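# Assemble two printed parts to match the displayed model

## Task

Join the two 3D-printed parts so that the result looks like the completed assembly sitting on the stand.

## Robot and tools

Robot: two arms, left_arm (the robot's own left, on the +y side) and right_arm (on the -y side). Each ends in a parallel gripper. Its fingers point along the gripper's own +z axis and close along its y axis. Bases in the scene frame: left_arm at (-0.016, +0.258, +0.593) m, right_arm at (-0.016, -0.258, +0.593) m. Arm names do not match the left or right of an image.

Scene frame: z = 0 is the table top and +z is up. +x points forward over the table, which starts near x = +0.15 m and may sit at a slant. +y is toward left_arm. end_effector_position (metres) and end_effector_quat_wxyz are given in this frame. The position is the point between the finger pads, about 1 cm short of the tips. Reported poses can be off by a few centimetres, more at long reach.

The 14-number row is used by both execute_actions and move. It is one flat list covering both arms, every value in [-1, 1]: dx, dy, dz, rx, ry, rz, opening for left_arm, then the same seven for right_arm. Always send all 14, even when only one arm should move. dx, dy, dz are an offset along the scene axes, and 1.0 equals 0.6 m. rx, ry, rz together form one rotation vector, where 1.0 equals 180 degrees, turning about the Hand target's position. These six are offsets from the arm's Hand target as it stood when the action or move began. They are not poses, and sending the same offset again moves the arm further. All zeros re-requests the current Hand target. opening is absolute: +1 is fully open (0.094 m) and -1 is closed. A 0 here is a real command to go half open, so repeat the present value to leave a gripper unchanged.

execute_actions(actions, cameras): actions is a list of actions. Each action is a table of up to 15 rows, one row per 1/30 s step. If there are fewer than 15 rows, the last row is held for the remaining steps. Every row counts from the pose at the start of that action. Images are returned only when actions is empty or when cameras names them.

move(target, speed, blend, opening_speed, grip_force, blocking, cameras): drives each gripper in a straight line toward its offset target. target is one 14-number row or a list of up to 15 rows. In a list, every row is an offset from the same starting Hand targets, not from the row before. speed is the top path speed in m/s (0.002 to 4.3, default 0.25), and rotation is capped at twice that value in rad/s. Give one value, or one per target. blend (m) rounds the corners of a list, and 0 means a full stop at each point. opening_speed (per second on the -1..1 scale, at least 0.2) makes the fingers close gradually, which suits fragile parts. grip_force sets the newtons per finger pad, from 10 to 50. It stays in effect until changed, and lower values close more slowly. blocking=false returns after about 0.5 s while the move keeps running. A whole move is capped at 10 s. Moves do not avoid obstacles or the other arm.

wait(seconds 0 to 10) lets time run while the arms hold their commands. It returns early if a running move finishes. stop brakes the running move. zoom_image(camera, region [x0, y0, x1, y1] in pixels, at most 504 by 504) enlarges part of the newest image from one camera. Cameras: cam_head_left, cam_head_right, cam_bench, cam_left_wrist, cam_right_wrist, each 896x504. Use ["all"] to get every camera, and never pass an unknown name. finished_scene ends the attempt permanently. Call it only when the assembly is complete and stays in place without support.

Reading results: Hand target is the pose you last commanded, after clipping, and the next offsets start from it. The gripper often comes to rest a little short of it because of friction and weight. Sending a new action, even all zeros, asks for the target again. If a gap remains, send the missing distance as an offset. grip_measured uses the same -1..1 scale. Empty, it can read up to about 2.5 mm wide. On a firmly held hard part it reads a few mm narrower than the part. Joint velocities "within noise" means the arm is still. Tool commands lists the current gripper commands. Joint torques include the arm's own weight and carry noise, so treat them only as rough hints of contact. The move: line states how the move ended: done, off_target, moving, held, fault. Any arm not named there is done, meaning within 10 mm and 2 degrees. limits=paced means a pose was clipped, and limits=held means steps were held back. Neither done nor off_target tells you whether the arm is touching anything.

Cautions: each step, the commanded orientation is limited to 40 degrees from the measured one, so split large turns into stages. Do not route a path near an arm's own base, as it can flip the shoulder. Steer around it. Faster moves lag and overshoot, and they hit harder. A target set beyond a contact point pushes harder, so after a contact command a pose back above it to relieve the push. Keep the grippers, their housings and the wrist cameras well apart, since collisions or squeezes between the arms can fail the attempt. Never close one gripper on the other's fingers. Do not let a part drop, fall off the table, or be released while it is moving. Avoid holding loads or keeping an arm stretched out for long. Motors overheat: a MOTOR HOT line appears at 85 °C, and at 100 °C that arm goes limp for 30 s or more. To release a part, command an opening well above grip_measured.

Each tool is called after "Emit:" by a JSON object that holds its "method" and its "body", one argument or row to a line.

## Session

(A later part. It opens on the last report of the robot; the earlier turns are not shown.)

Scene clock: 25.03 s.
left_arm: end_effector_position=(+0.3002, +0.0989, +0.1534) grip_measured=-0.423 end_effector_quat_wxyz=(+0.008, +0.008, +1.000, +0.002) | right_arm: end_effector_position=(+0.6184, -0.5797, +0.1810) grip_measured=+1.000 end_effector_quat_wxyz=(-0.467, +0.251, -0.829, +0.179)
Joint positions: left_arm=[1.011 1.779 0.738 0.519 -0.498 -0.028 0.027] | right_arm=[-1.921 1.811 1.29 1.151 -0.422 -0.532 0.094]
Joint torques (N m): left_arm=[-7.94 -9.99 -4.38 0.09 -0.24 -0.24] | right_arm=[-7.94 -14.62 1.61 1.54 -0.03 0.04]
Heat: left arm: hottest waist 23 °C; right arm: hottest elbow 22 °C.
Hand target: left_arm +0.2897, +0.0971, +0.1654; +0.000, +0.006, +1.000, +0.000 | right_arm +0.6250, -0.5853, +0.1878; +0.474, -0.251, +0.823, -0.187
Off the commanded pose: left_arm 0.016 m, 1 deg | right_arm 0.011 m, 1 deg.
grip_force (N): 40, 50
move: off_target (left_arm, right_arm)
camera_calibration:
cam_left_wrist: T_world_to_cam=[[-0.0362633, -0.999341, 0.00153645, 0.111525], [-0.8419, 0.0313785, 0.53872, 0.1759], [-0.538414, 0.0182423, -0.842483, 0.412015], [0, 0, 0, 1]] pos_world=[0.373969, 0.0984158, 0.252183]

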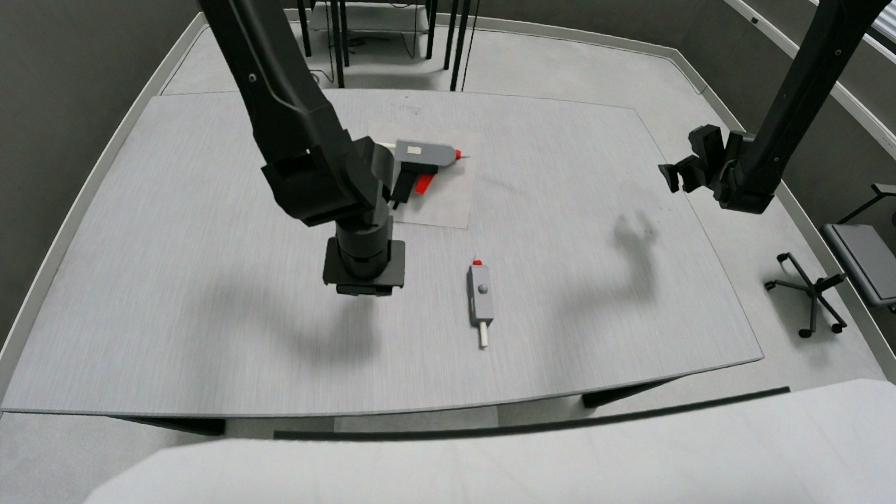

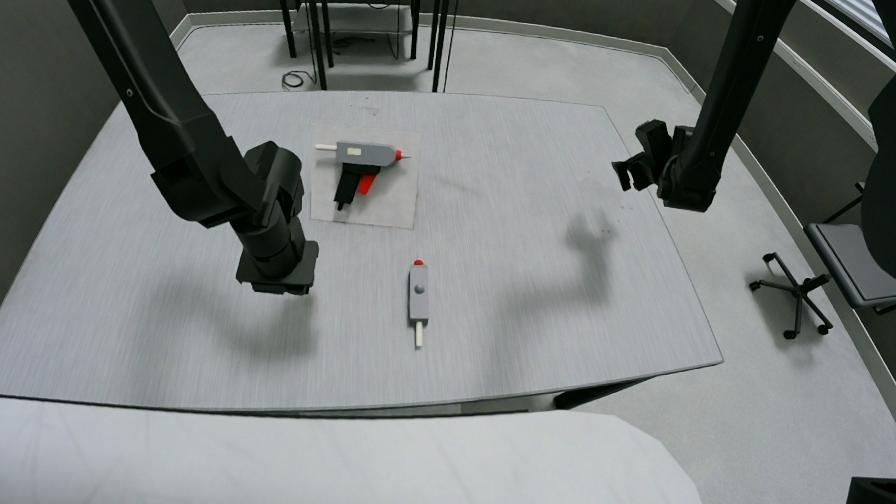

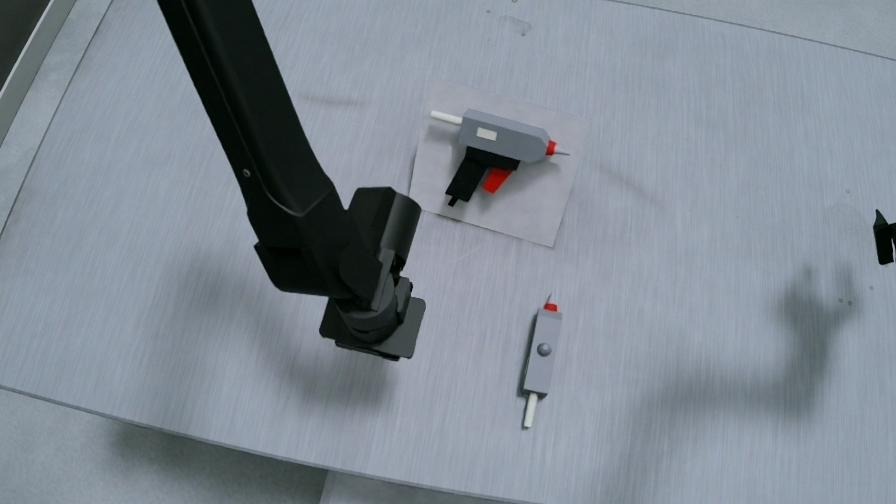

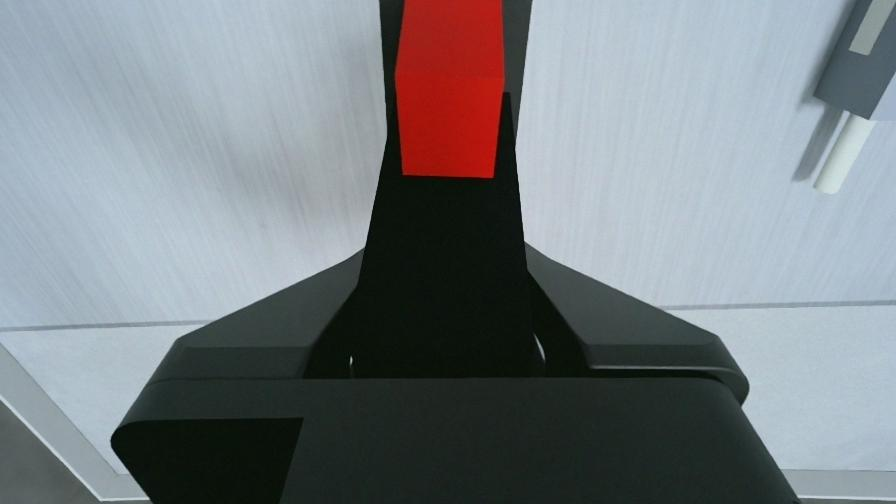

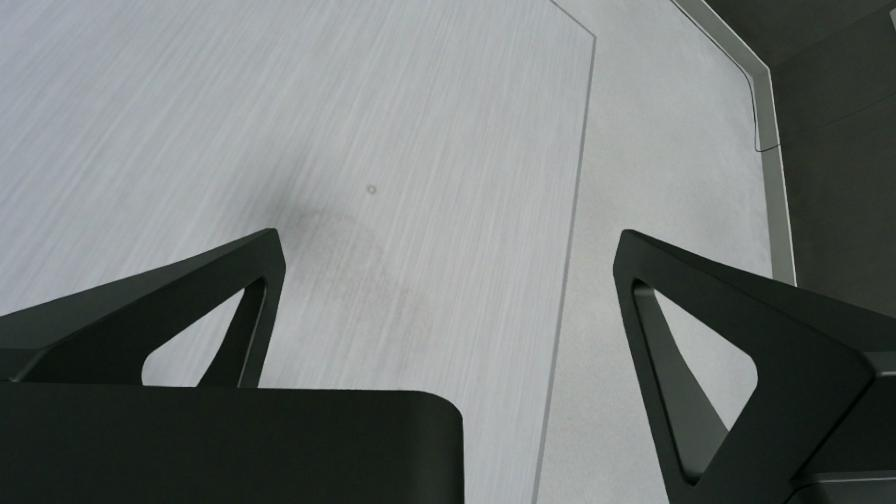

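Emit:
{"method": "move", "body": {
  "target": [0.032,-0.303,0.02,0,0,0,-0.9,-0.642,0.517,-0.097,0.2655,-0.0399,0.2843,1],
  "speed": 0.3,
  "cameras": ["all"]
}}

Scene clock: 31.90 s.
left_arm: end_effector_position=(+0.3051, -0.0345, +0.1663) grip_measured=-0.423 end_effector_quat_wxyz=(-0.002, +0.010, +1.000, +0.005) | right_arm: end_effector_position=(+0.3628, -0.3801, +0.1432) grip_measured=+1.000 end_effector_quat_wxyz=(+0.471, -0.384, +0.763, +0.220)
Joint positions: left_arm=[0.757 1.916 0.956 0.317 -0.714 -0.207 0.027] | right_arm=[-1.919 2.068 0.991 1.527 -1.263 -0.545 0.094]
Joint torques (N m): left_arm=[-12.92 -9.35 -1.07 -0.03 -0.27 -0.22] | right_arm=[-7.53 -10.52 -4.04 1.09 -0.25 0.02]
Heat: left arm: hottest waist 23 °C; right arm: hottest elbow 22 °C.
Hand target: left_arm +0.3046, -0.0433, +0.1746; +0.000, +0.006, +1.000, +0.000 (not the last commanded pose) | right_arm +0.3668, -0.3844, +0.1491; +0.472, -0.386, +0.763, +0.216 (not the last commanded pose)
Off the commanded pose: left_arm 0.051 m, 1 deg | right_arm 0.162 m, 28 deg.
grip_force (N): 40, 50
move: held (right_arm; a check stopped the path), off_target (left_arm; braked when a check withheld steps of right_arm); limits=held
pose unreachable (right arm): on one or more control steps of this call, first in action 0 (counted from 0), this arm could not follow its commanded pose, so it was not sent that pose on those steps. It may still have moved: this result reports where it is.
cause: moving toward the commanded pose would bring two parts of the arm too close to each other (its wrist (the part past joint 4) and its wrist camera, with joints 5 (wrist yaw) and 6 (wrist roll) between them, 2 mm apart when it was first held).
camera_calibration:
cam_left_wrist: T_world_to_cam=[[-0.0401562, -0.999188, -0.00321223, -0.0197042], [-0.831597, 0.0316384, 0.554478, 0.171588], [-0.553926, 0.024937, -0.832192, 0.431164], [0, 0, 0, 1]] pos_world=[0.380734, -0.0358689, 0.263607]
cam_right_wrist: T_world_to_cam=[[0.791913, -0.610255, 0.0215189, -0.522901], [-0.534156, -0.709375, -0.459852, -0.0054291], [0.295892, 0.352668, -0.887735, 0.281614], [0, 0, 0, 1]] pos_world=[0.327864, -0.422271, 0.258754]

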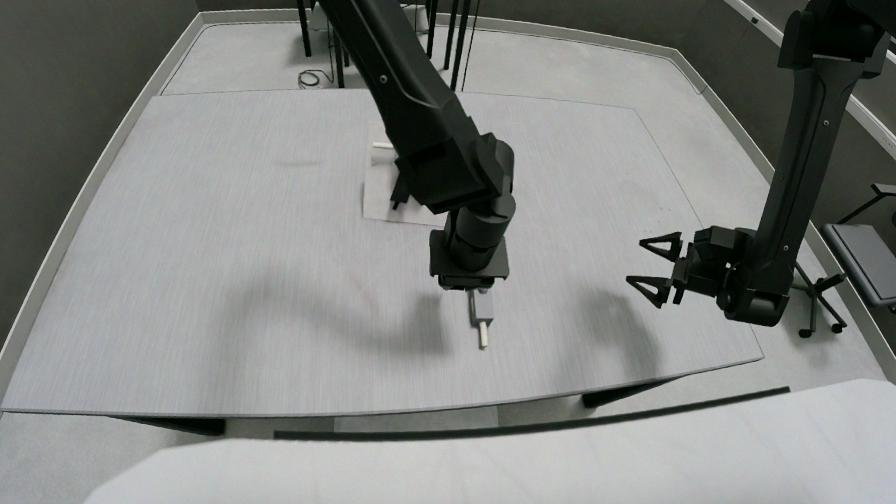

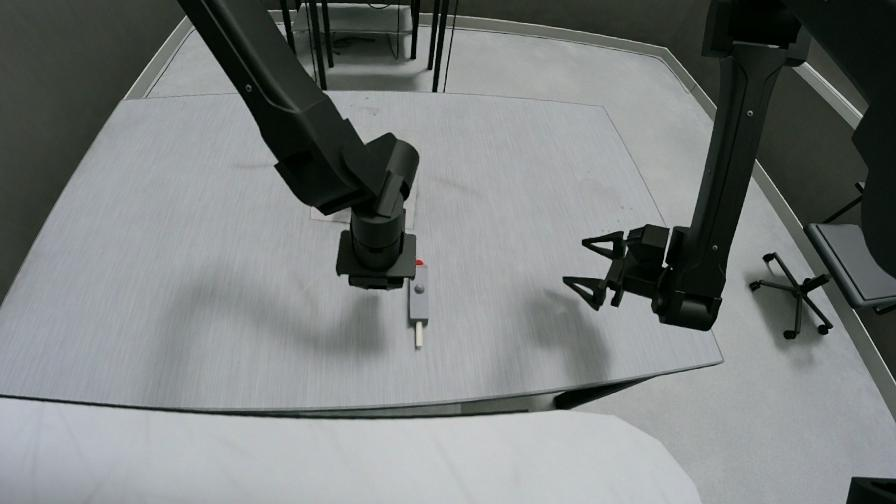

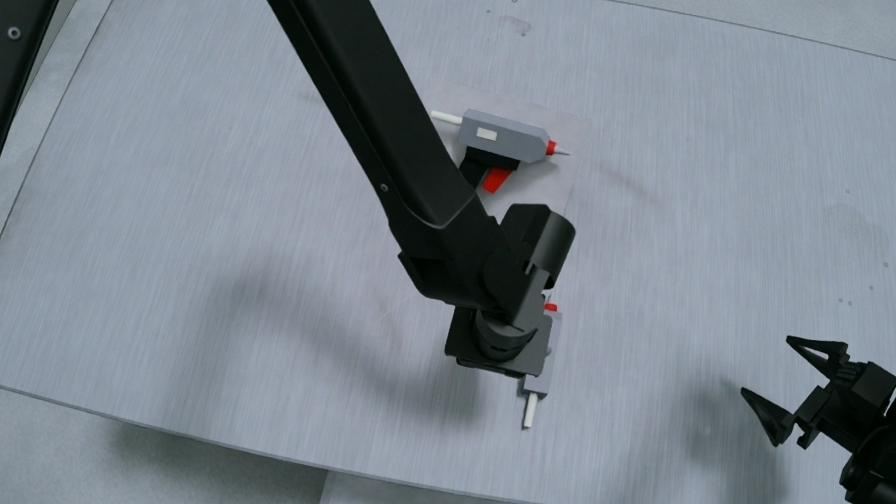

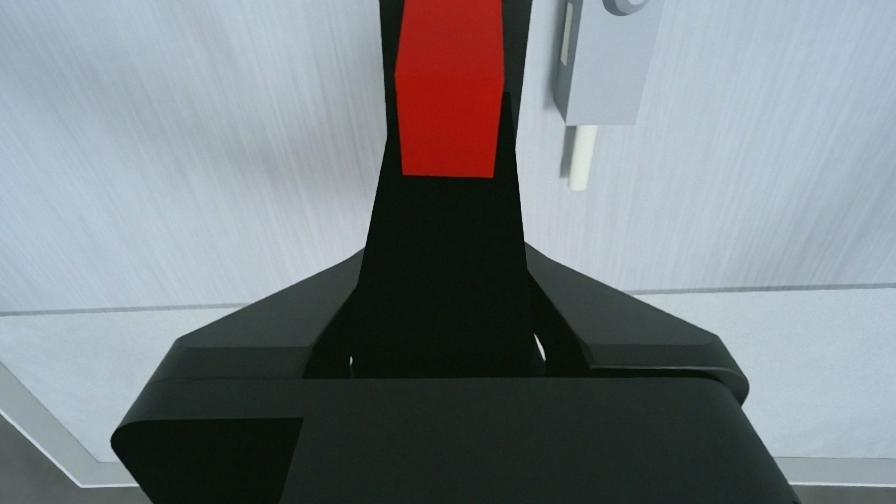

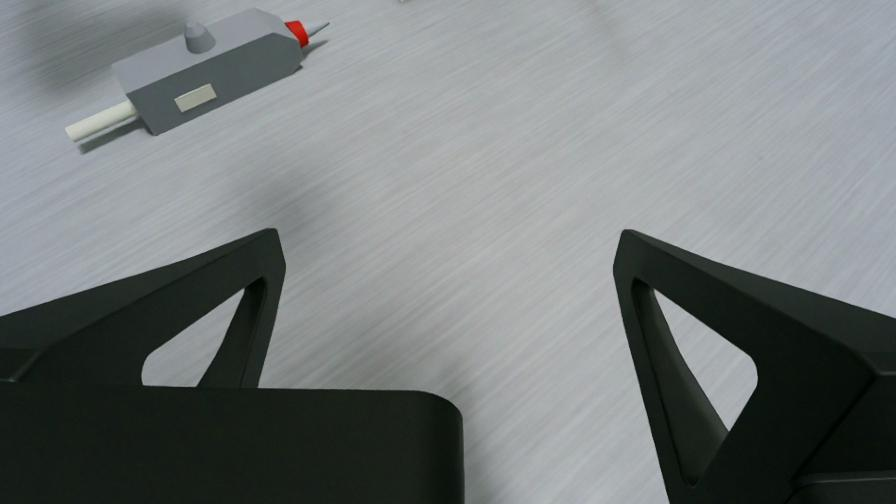

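Emit:
{"method": "move", "body": {
  "target": [0.02,-0.09,-0.03,0,0,0.004,-0.9,-0.10,0.12,0.07,0,0,0,1],
  "speed": 0.2,
  "cameras": ["all"]
}}

Scene clock: 35.97 s.
left_arm: end_effector_position=(+0.3148, -0.0863, +0.1450) grip_measured=-0.423 end_effector_quat_wxyz=(-0.004, +0.004, +1.000, +0.007) | right_arm: end_effector_position=(+0.3061, -0.3161, +0.1805) grip_measured=+1.000 end_effector_quat_wxyz=(+0.446, -0.383, +0.775, +0.233)
Joint positions: left_arm=[0.714 2.025 1.125 0.226 -0.751 -0.258 0.027] | right_arm=[-1.863 2.032 0.745 1.527 -1.212 -0.717 0.094]
Joint torques (N m): left_arm=[-15.27 -9.88 -0.59 0.05 -0.28 -0.23] | right_arm=[-5.42 -9.17 -7.54 1.8 -0.24 -0.16]
Heat: left arm: hottest waist 23 °C; right arm: hottest elbow 22 °C.
Hand target: left_arm +0.3166, -0.0973, +0.1566; +0.000, +0.000, +1.000, +0.000 | right_arm +0.3068, -0.3124, +0.1911; +0.472, -0.386, +0.763, +0.216
Off the commanded pose: left_arm 0.016 m, 1 deg | right_arm 0.011 m, 4 deg.
joint sent to its limit (right arm) — joint 4 (wrist pitch), upper limit. The joint targets are off in position and orientation.
grip_force (N): 40, 50
move: off_target (left_arm, right_arm)
camera_calibration:
cam_left_wrist: T_world_to_cam=[[-0.0295822, -0.999537, -0.00718844, -0.0739287], [-0.829556, 0.0205381, 0.558046, 0.19099], [-0.55764, 0.0224714, -0.829779, 0.420629], [0, 0, 0, 1]] pos_world=[0.390809, -0.0872692, 0.241916]
cam_right_wrist: T_world_to_cam=[[0.799413, -0.600347, -0.0228572, -0.430862], [-0.551353, -0.717999, -0.424838, 0.0230789], [0.238639, 0.352223, -0.904981, 0.329527], [0, 0, 0, 1]] pos_world=[0.278523, -0.358163, 0.298172]

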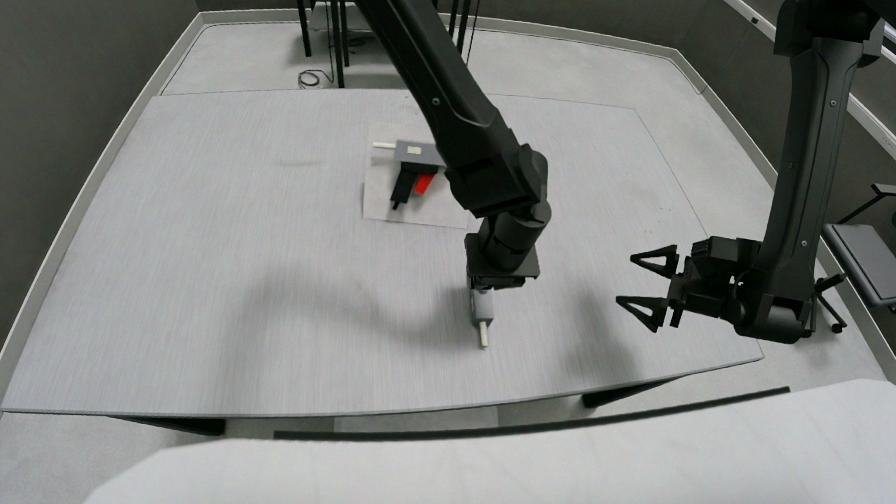

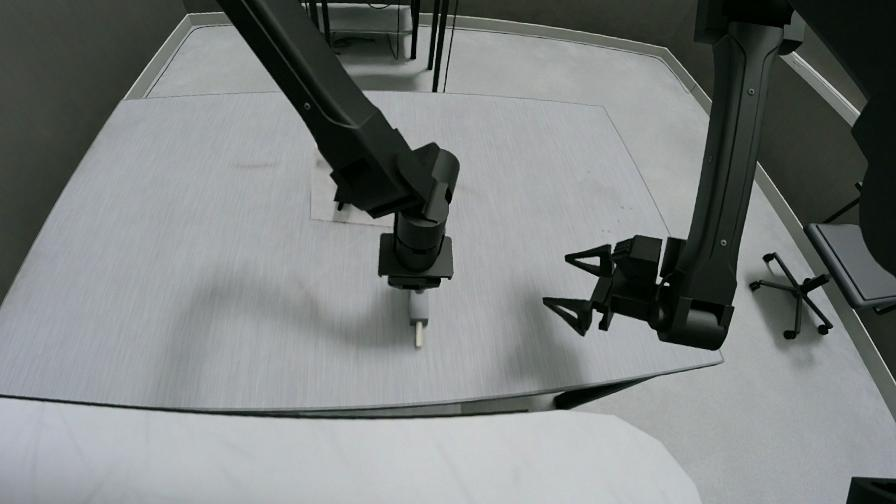

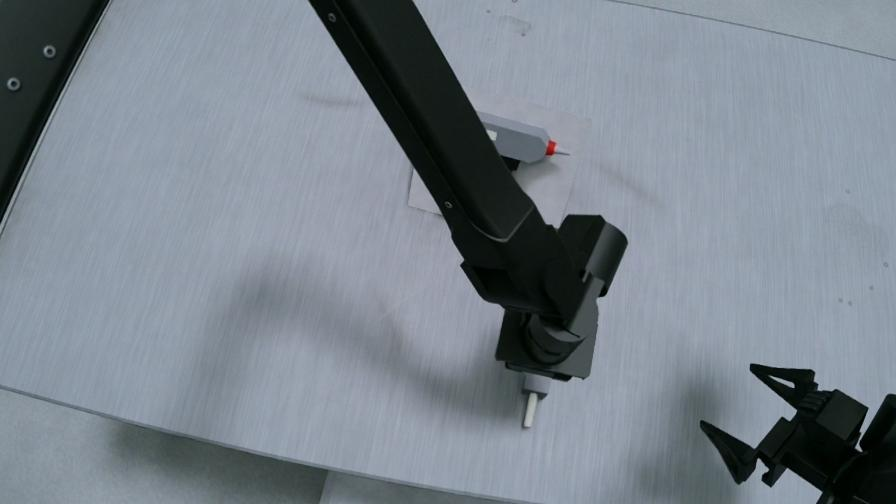

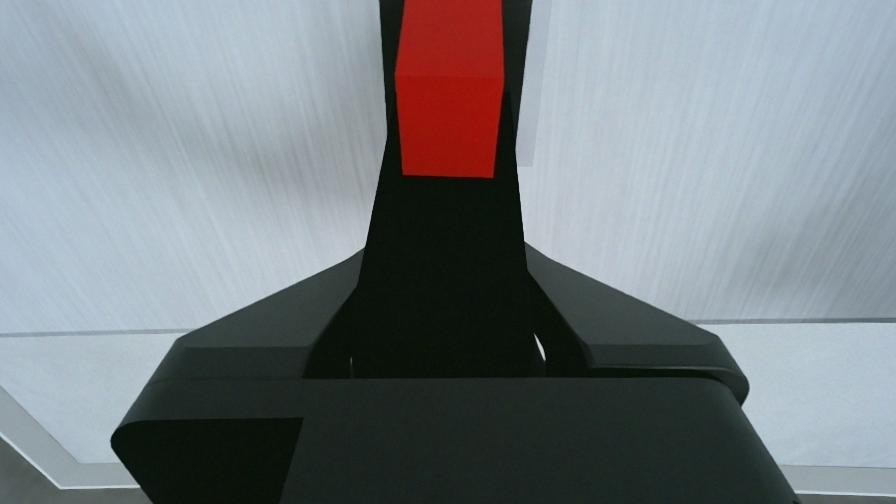

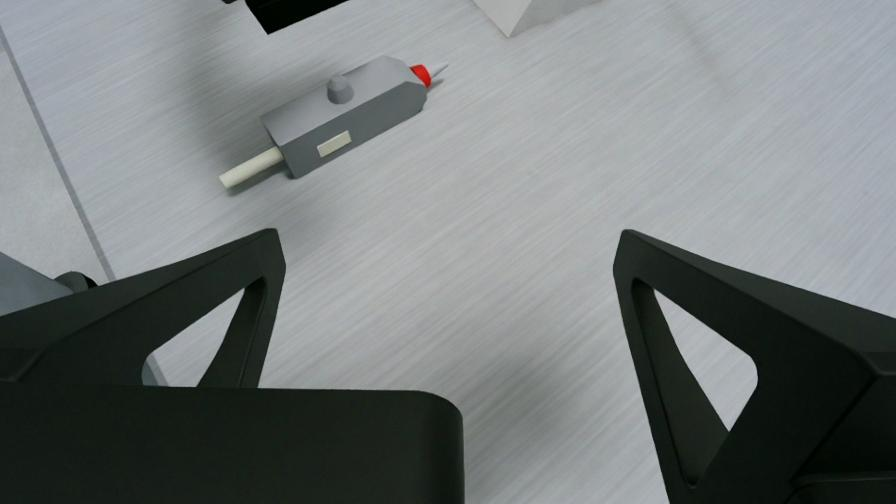

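Emit:
{"method": "zoom_image", "body": {
  "camera": "cam_right_wrist",
  "region": [200, 0, 480, 200]
}}

Emit:
{"method": "zoom_image", "body": {
  "camera": "cam_head_left",
  "region": [430, 220, 560, 355]
}}

Emit:
{"method": "zoom_image", "body": {
  "camera": "cam_head_right",
  "region": [360, 220, 490, 355]
}}

Scaled by 1.800 from the camera's 896x504 image, which has a finer 1280x720 frame.

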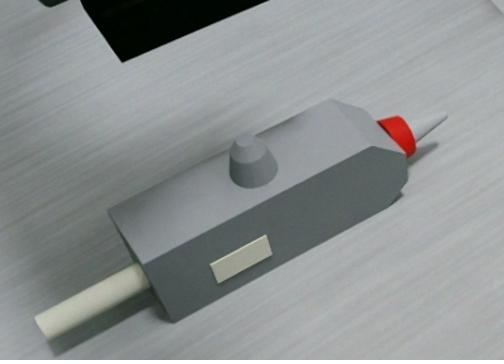

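Scaled by 3.733 from the camera's 896x504 image, which has a finer 1280x720 frame.

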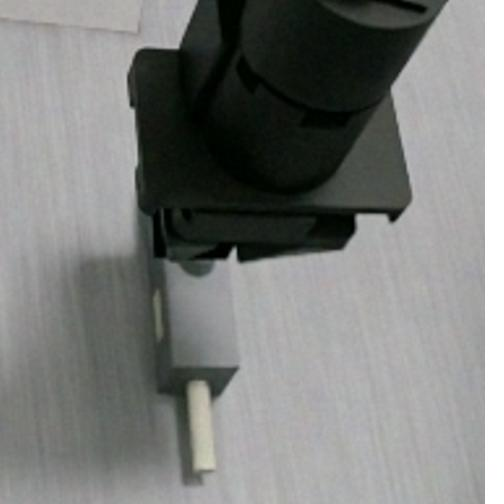

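Scaled by 3.733 from the camera's 896x504 image, which has a finer 1280x720 frame.

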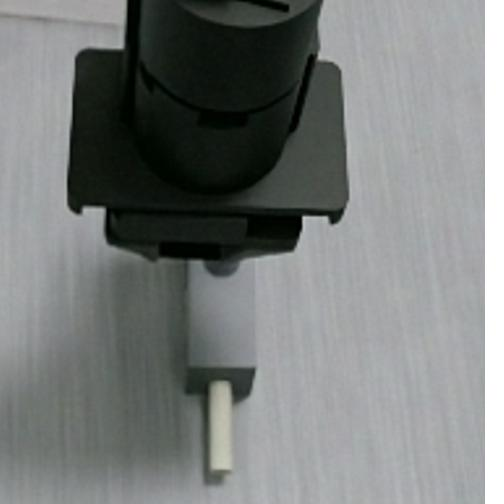

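Emit:
{"method": "move", "body": {
  "target": [-0.022,-0.0325,-0.042,0,0,0,-0.9,0,0,0,0,0,0,1],
  "speed": 0.12,
  "cameras": ["cam_left_wrist","cam_right_wrist"]
}}

Emit:
{"method": "zoom_image", "body": {
  "camera": "cam_right_wrist",
  "region": [200, 0, 480, 200]
}}

Scene clock: 39.67 s.
left_arm: end_effector_position=(+0.2928, -0.1049, +0.1192) grip_measured=-0.423 end_effector_quat_wxyz=(-0.014, +0.014, +1.000, +0.009) | right_arm: end_effector_position=(+0.3061, -0.3161, +0.1805) grip_measured=+1.000 end_effector_quat_wxyz=(+0.446, -0.383, +0.775, +0.233)
Joint positions: left_arm=[0.714 2.123 1.195 0.226 -0.751 -0.258 0.027] | right_arm=[-1.863 2.032 0.745 1.527 -1.212 -0.717 0.094]
Joint torques (N m): left_arm=[-16.09 -10.4 -0.75 0.83 -0.2 -0.25] | right_arm=[-5.42 -9.17 -7.54 1.81 -0.24 -0.2]
Heat: left arm: hottest waist 23 °C; right arm: hottest elbow 23 °C.
Hand target: left_arm +0.3034, -0.1168, +0.1314; +0.000, +0.000, +1.000, +0.000 | right_arm +0.3068, -0.3124, +0.1911; +0.472, -0.386, +0.763, +0.216
Off the commanded pose: left_arm 0.020 m, 2 deg | right_arm 0.011 m, 4 deg.
joint sent to its limit (right arm) — joint 4 (wrist pitch), upper limit. The joint targets are off in position and orientation.
grip_force (N): 40, 50
move: off_target (left_arm, right_arm)
camera_calibration:
cam_left_wrist: T_world_to_cam=[[-0.0484476, -0.998759, -0.0115677, -0.0871654], [-0.817869, 0.0330196, 0.574457, 0.183434], [-0.573362, 0.0372919, -0.818453, 0.392233], [0, 0, 0, 1]] pos_world=[0.370694, -0.107741, 0.214641]
cam_right_wrist: T_world_to_cam=[[0.799413, -0.600347, -0.0228572, -0.430862], [-0.551353, -0.717999, -0.424838, 0.0230789], [0.238639, 0.352223, -0.904981, 0.329527], [0, 0, 0, 1]] pos_world=[0.278523, -0.358163, 0.298172]
Images, in order (width x height): cam_left_wrist 896x504, cam_right_wrist 896x504.

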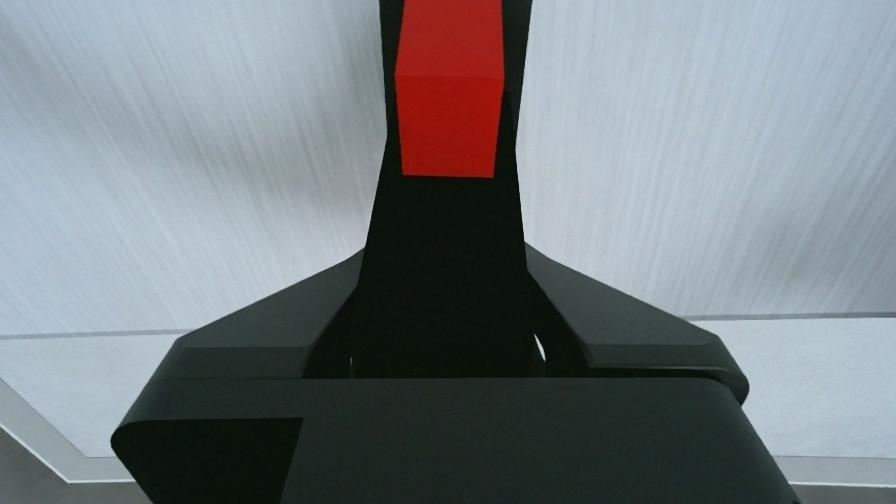

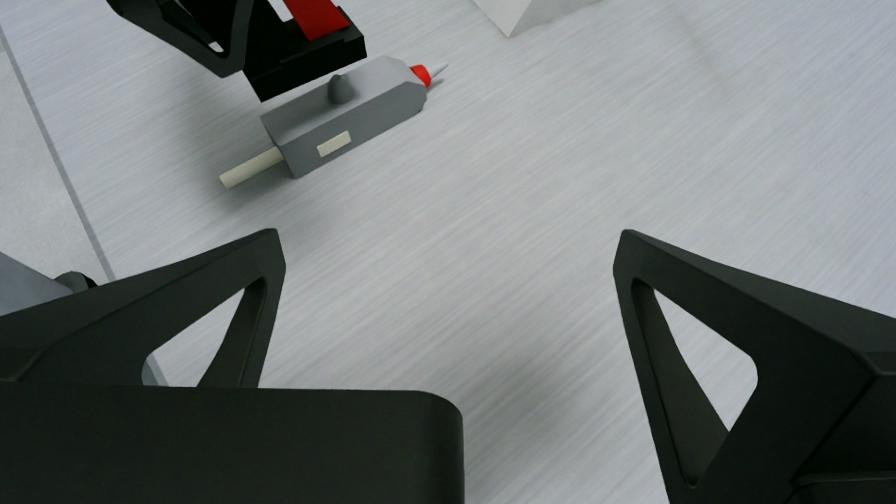

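Scaled by 1.800 from the camera's 896x504 image, which has a finer 1280x720 frame.

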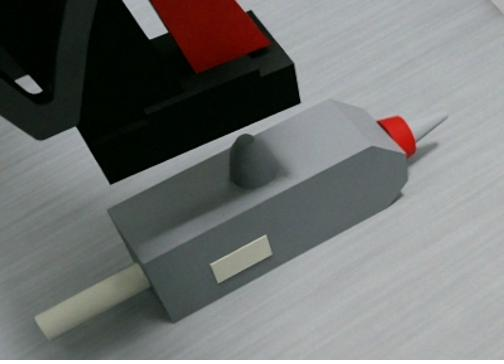

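Emit:
{"method": "move", "body": {
  "target": [0.02,-0.002,-0.017,0,0,0.009,-0.9,0,0,0,0,0,0,1],
  "speed": 0.1,
  "cameras": ["cam_left_wrist","cam_right_wrist"]
}}

Emit:
{"method": "zoom_image", "body": {
  "camera": "cam_right_wrist",
  "region": [200, 0, 480, 200]
}}

Scene clock: 42.97 s.
left_arm: end_effector_position=(+0.3147, -0.1146, +0.1162) grip_measured=-0.423 end_effector_quat_wxyz=(+0.000, -0.007, +1.000, +0.003) | right_arm: end_effector_position=(+0.3061, -0.3161, +0.1805) grip_measured=+1.000 end_effector_quat_wxyz=(+0.446, -0.383, +0.775, +0.233)
Joint positions: left_arm=[0.714 2.123 1.236 0.226 -0.745 -0.272 0.027] | right_arm=[-1.863 2.032 0.745 1.527 -1.212 -0.717 0.094]
Joint torques (N m): left_arm=[-14.86 -9.88 -0.59 -0.2 -0.01 -0.22] | right_arm=[-5.36 -9.23 -7.54 1.81 -0.24 -0.2]
Heat: left arm: hottest waist 24 °C; right arm: hottest elbow 23 °C.
Hand target: left_arm +0.3154, -0.1180, +0.1212; +0.000, -0.014, +1.000, +0.000 | right_arm +0.3068, -0.3124, +0.1911; +0.472, -0.386, +0.763, +0.216
Off the commanded pose: left_arm 0.006 m, 1 deg | right_arm 0.011 m, 4 deg.
joint sent to its limit (right arm) — joint 4 (wrist pitch), upper limit. The joint targets are off in position and orientation.
grip_force (N): 40, 50
move: off_target (right_arm)
camera_calibration:
cam_left_wrist: T_world_to_cam=[[-0.0064987, -0.999978, 0.0011429, -0.110617], [-0.834514, 0.00605307, 0.550954, 0.208264], [-0.550949, 0.00262672, -0.834535, 0.39353], [0, 0, 0, 1]] pos_world=[0.389895, -0.112909, 0.213797]
cam_right_wrist: T_world_to_cam=[[0.799413, -0.600347, -0.0228572, -0.430862], [-0.551353, -0.717999, -0.424838, 0.0230789], [0.238639, 0.352223, -0.904981, 0.329527], [0, 0, 0, 1]] pos_world=[0.278523, -0.358163, 0.298172]
Images, in order (width x height): cam_left_wrist 896x504, cam_right_wrist 896x504.

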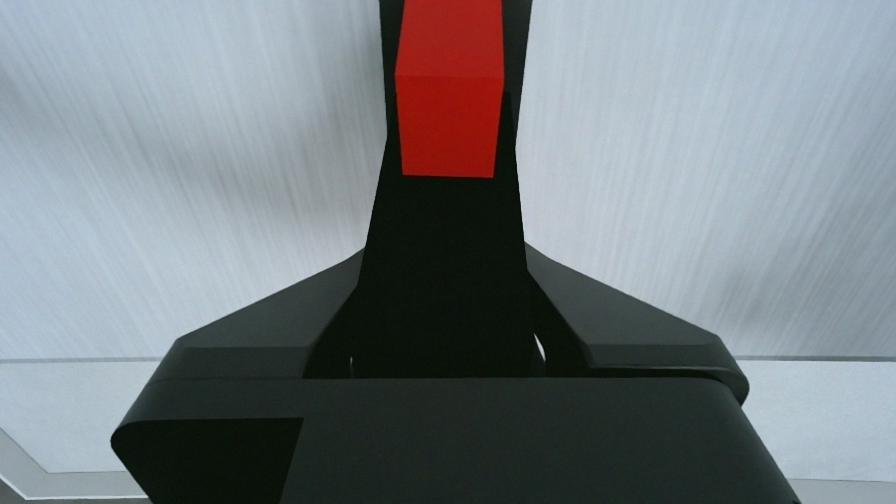

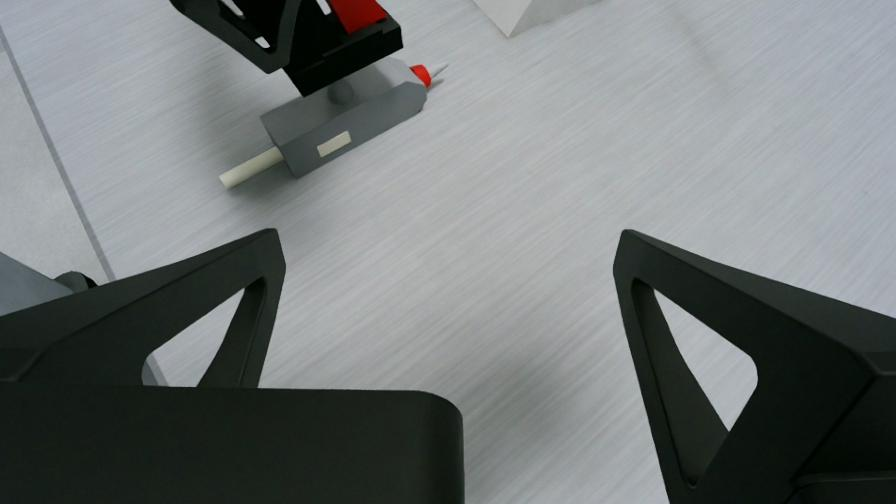

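Scaled by 1.800 from the camera's 896x504 image, which has a finer 1280x720 frame.

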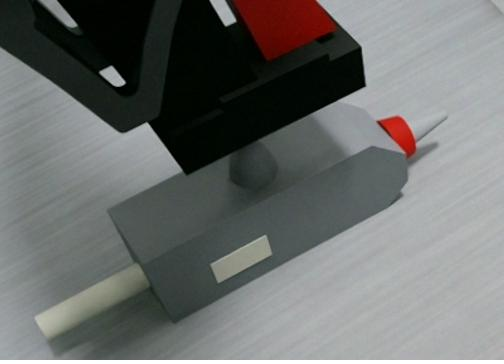

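Emit:
{"method": "move", "body": {
  "target": [-0.012,0.011,-0.003,0,0,-0.004,-0.9,0,0,0,0,0,0,1],
  "speed": 0.1,
  "cameras": ["cam_right_wrist"]
}}

Emit:
{"method": "zoom_image", "body": {
  "camera": "cam_right_wrist",
  "region": [200, 0, 480, 200]
}}

Scene clock: 45.10 s.
left_arm: end_effector_position=(+0.3130, -0.1132, +0.1152) grip_measured=-0.423 end_effector_quat_wxyz=(-0.002, -0.007, +1.000, +0.001) | right_arm: end_effector_position=(+0.3061, -0.3161, +0.1805) grip_measured=+1.000 end_effector_quat_wxyz=(+0.446, -0.383, +0.775, +0.233)
Joint positions: left_arm=[0.717 2.123 1.233 0.226 -0.739 -0.272 0.027] | right_arm=[-1.863 2.032 0.745 1.527 -1.212 -0.717 0.094]
Joint torques (N m): left_arm=[-14.04 -9.76 -1.95 1.05 0 -0.09] | right_arm=[-5.54 -9.17 -7.54 1.8 -0.25 -0.19]
Heat: left arm: hottest waist 24 °C; right arm: hottest elbow 23 °C.
Hand target: left_arm +0.3082, -0.1114, +0.1194; +0.000, -0.008, +1.000, +0.000 | right_arm +0.3068, -0.3124, +0.1911; +0.472, -0.386, +0.763, +0.216
Off the commanded pose: left_arm 0.007 m, 0 deg | right_arm 0.011 m, 4 deg.
joint sent to its limit (right arm) — joint 4 (wrist pitch), upper limit. The joint targets are off in position and orientation.
grip_force (N): 40, 50
move: off_target (right_arm)
camera_calibration:
cam_right_wrist: T_world_to_cam=[[0.799413, -0.600347, -0.0228572, -0.430862], [-0.551353, -0.717999, -0.424838, 0.0230789], [0.238639, 0.352223, -0.904981, 0.329527], [0, 0, 0, 1]] pos_world=[0.278523, -0.358163, 0.298172]
Images, in order (width x height): cam_right_wrist 896x504.

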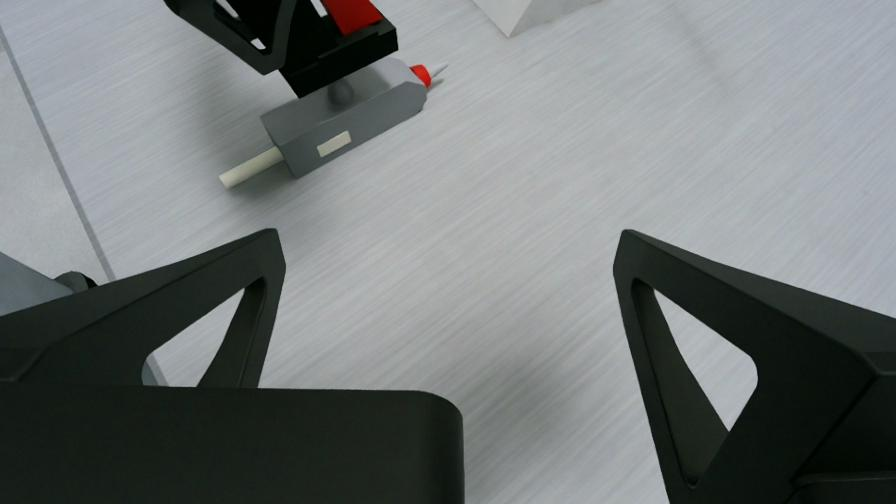

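Scaled by 1.800 from the camera's 896x504 image, which has a finer 1280x720 frame.

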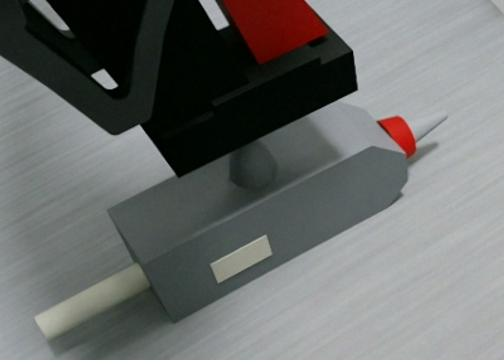

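Emit:
{"method": "move", "body": {
  "target": [-0.014,0.003,-0.003,0,0,0,-0.9,0,0,0,0,0,0,1],
  "speed": 0.1,
  "cameras": ["cam_right_wrist"]
}}

Emit:
{"method": "zoom_image", "body": {
  "camera": "cam_right_wrist",
  "region": [200, 0, 480, 200]
}}

Scene clock: 46.67 s.
left_arm: end_effector_position=(+0.3018, -0.1113, +0.1129) grip_measured=-0.423 end_effector_quat_wxyz=(-0.004, -0.005, +1.000, +0.002) | right_arm: end_effector_position=(+0.3061, -0.3161, +0.1805) grip_measured=+1.000 end_effector_quat_wxyz=(+0.446, -0.383, +0.775, +0.233)
Joint positions: left_arm=[0.718 2.135 1.22 0.246 -0.737 -0.272 0.027] | right_arm=[-1.863 2.032 0.745 1.527 -1.212 -0.717 0.094]
Joint torques (N m): left_arm=[-14.15 -9.76 -2.02 1.35 0.02 -0.03] | right_arm=[-5.42 -9.11 -7.54 1.8 -0.24 -0.19]
Heat: left arm: hottest waist 24 °C; right arm: hottest elbow 23 °C.
Hand target: left_arm +0.2998, -0.1096, +0.1176; +0.000, -0.008, +1.000, +0.000 | right_arm +0.3068, -0.3124, +0.1911; +0.472, -0.386, +0.763, +0.216
Off the commanded pose: left_arm 0.005 m, 1 deg | right_arm 0.011 m, 4 deg.
joint sent to its limit (right arm) — joint 4 (wrist pitch), upper limit. The joint targets are off in position and orientation.
grip_force (N): 40, 50
move: off_target (right_arm)
camera_calibration:
cam_right_wrist: T_world_to_cam=[[0.799413, -0.600347, -0.0228572, -0.430862], [-0.551353, -0.717999, -0.424838, 0.0230789], [0.238639, 0.352223, -0.904981, 0.329527], [0, 0, 0, 1]] pos_world=[0.278523, -0.358163, 0.298172]
Images, in order (width x height): cam_right_wrist 896x504.

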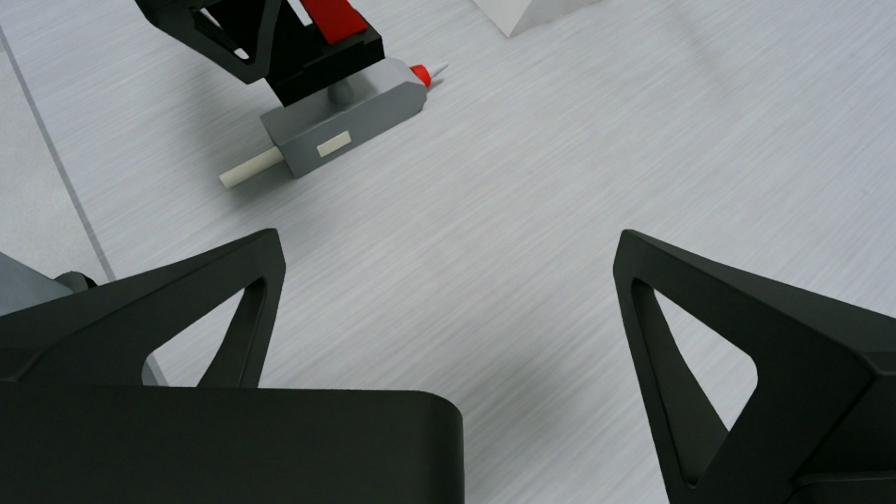

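Scaled by 1.800 from the camera's 896x504 image, which has a finer 1280x720 frame.

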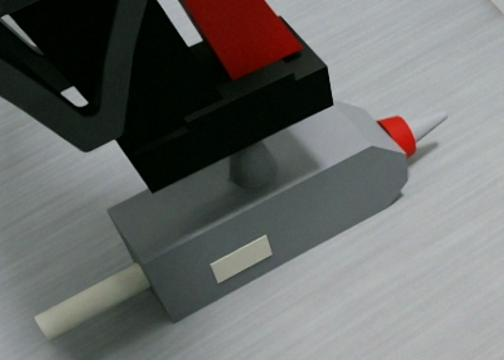

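Emit:
{"method": "move", "body": {
  "target": [0,0.01,-0.014,0,0,0,-0.9,0,0,0,0,0,0,1],
  "speed": 0.08,
  "cameras": ["cam_left_wrist","cam_right_wrist"]
}}

Emit:
{"method": "zoom_image", "body": {
  "camera": "cam_right_wrist",
  "region": [200, 0, 480, 200]
}}

Scene clock: 48.80 s.
left_arm: end_effector_position=(+0.3027, -0.1033, +0.1043) grip_measured=-0.423 end_effector_quat_wxyz=(-0.004, -0.013, +1.000, +0.003) | right_arm: end_effector_position=(+0.3061, -0.3161, +0.1805) grip_measured=+1.000 end_effector_quat_wxyz=(+0.446, -0.383, +0.775, +0.233)
Joint positions: left_arm=[0.738 2.14 1.22 0.261 -0.723 -0.272 0.027] | right_arm=[-1.863 2.032 0.745 1.527 -1.212 -0.717 0.094]
Joint torques (N m): left_arm=[-14.15 -9.58 -2.1 1.28 0.02 -0.01] | right_arm=[-5.48 -9.23 -7.56 1.8 -0.24 -0.2]
Heat: left arm: hottest waist 24 °C; right arm: hottest elbow 23 °C.
Hand target: left_arm +0.2998, -0.1036, +0.1092; +0.000, -0.008, +1.000, +0.000 | right_arm +0.3068, -0.3124, +0.1911; +0.472, -0.386, +0.763, +0.216
Off the commanded pose: left_arm 0.006 m, 1 deg | right_arm 0.011 m, 4 deg.
joint sent to its limit (right arm) — joint 4 (wrist pitch), upper limit. The joint targets are off in position and orientation.
grip_force (N): 40, 50
move: off_target (right_arm)
camera_calibration:
cam_left_wrist: T_world_to_cam=[[0.00579761, -0.999983, 0.000884553, -0.103091], [-0.829455, -0.00431485, 0.558557, 0.201261], [-0.558543, -0.00397199, -0.829466, 0.37799], [0, 0, 0, 1]] pos_world=[0.378658, -0.100719, 0.201206]
cam_right_wrist: T_world_to_cam=[[0.799413, -0.600347, -0.0228572, -0.430862], [-0.551353, -0.717999, -0.424838, 0.0230789], [0.238639, 0.352223, -0.904981, 0.329527], [0, 0, 0, 1]] pos_world=[0.278523, -0.358163, 0.298172]
Images, in order (width x height): cam_left_wrist 896x504, cam_right_wrist 896x504.

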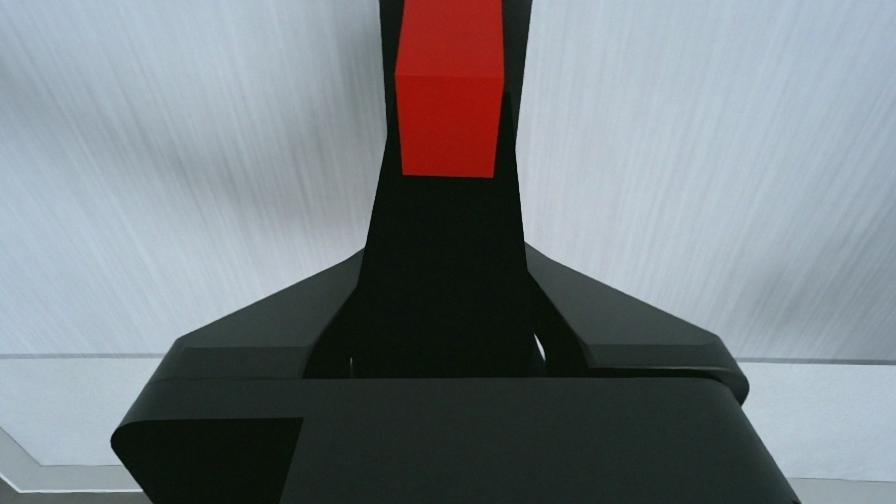

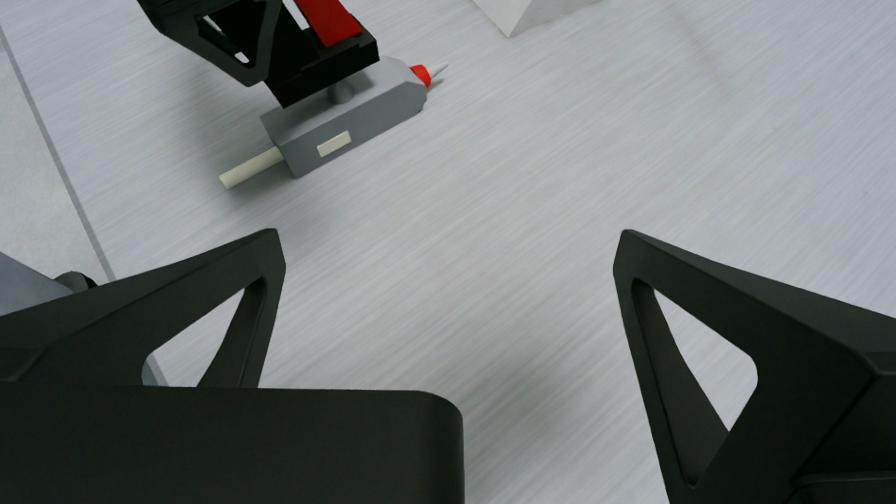

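Scaled by 1.800 from the camera's 896x504 image, which has a finer 1280x720 frame.

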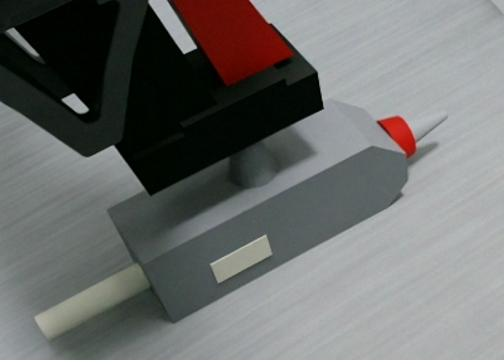

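Emit:
{"method": "move", "body": {
  "target": [-0.008,-0.009,-0.008,0,0,-0.016,-0.9,0,0,0,0,0,0,1],
  "speed": 0.08,
  "cameras": ["cam_right_wrist"]
}}

Emit:
{"method": "zoom_image", "body": {
  "camera": "cam_right_wrist",
  "region": [200, 0, 480, 200]
}}

Scene clock: 50.67 s.
left_arm: end_effector_position=(+0.2866, -0.1042, +0.0990) grip_measured=-0.423 end_effector_quat_wxyz=(-0.013, +0.016, +1.000, +0.005) | right_arm: end_effector_position=(+0.3061, -0.3161, +0.1805) grip_measured=+1.000 end_effector_quat_wxyz=(+0.446, -0.383, +0.775, +0.233)
Joint positions: left_arm=[0.738 2.166 1.22 0.265 -0.723 -0.229 0.027] | right_arm=[-1.863 2.032 0.745 1.527 -1.212 -0.717 0.094]
Joint torques (N m): left_arm=[-14.45 -9.23 -1.09 1.32 -0.07 0.02] | right_arm=[-5.48 -9.29 -7.54 1.78 -0.24 -0.19]
Heat: left arm: hottest waist 24 °C; right arm: hottest elbow 24 °C.
Hand target: left_arm +0.2950, -0.1090, +0.1044; +0.000, +0.017, +1.000, +0.000 | right_arm +0.3068, -0.3124, +0.1911; +0.472, -0.386, +0.763, +0.216
Off the commanded pose: left_arm 0.011 m, 2 deg | right_arm 0.011 m, 4 deg.
joint sent to its limit (right arm) — joint 4 (wrist pitch), upper limit. The joint targets are off in position and orientation.
grip_force (N): 40, 50
move: off_target (left_arm, right_arm)
camera_calibration:
cam_right_wrist: T_world_to_cam=[[0.799413, -0.600347, -0.0228572, -0.430862], [-0.551353, -0.717999, -0.424838, 0.0230789], [0.238639, 0.352223, -0.904981, 0.329527], [0, 0, 0, 1]] pos_world=[0.278523, -0.358163, 0.298172]
Images, in order (width x height): cam_right_wrist 896x504.

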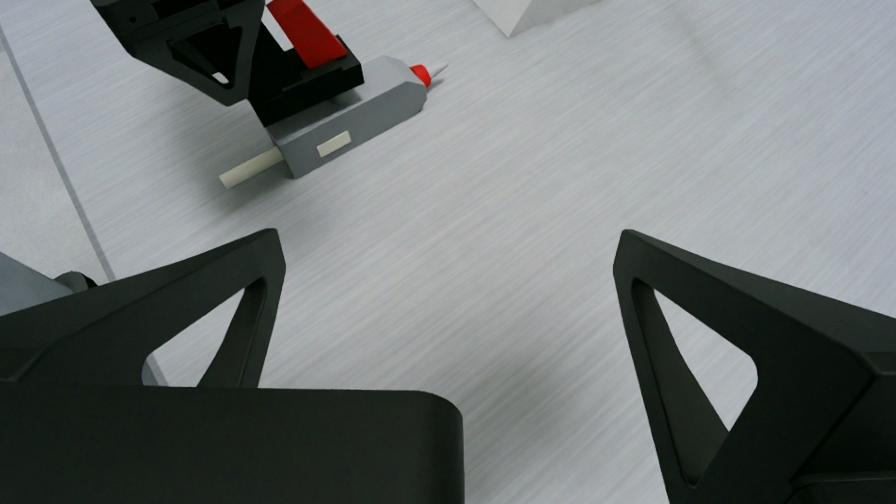

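Scaled by 1.800 from the camera's 896x504 image, which has a finer 1280x720 frame.

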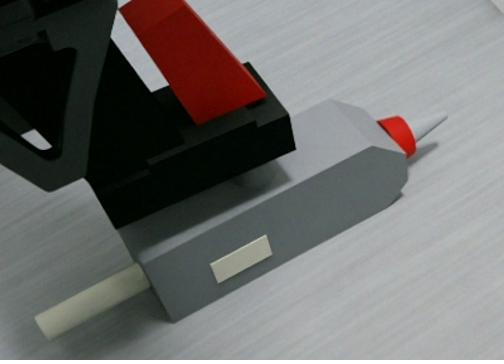

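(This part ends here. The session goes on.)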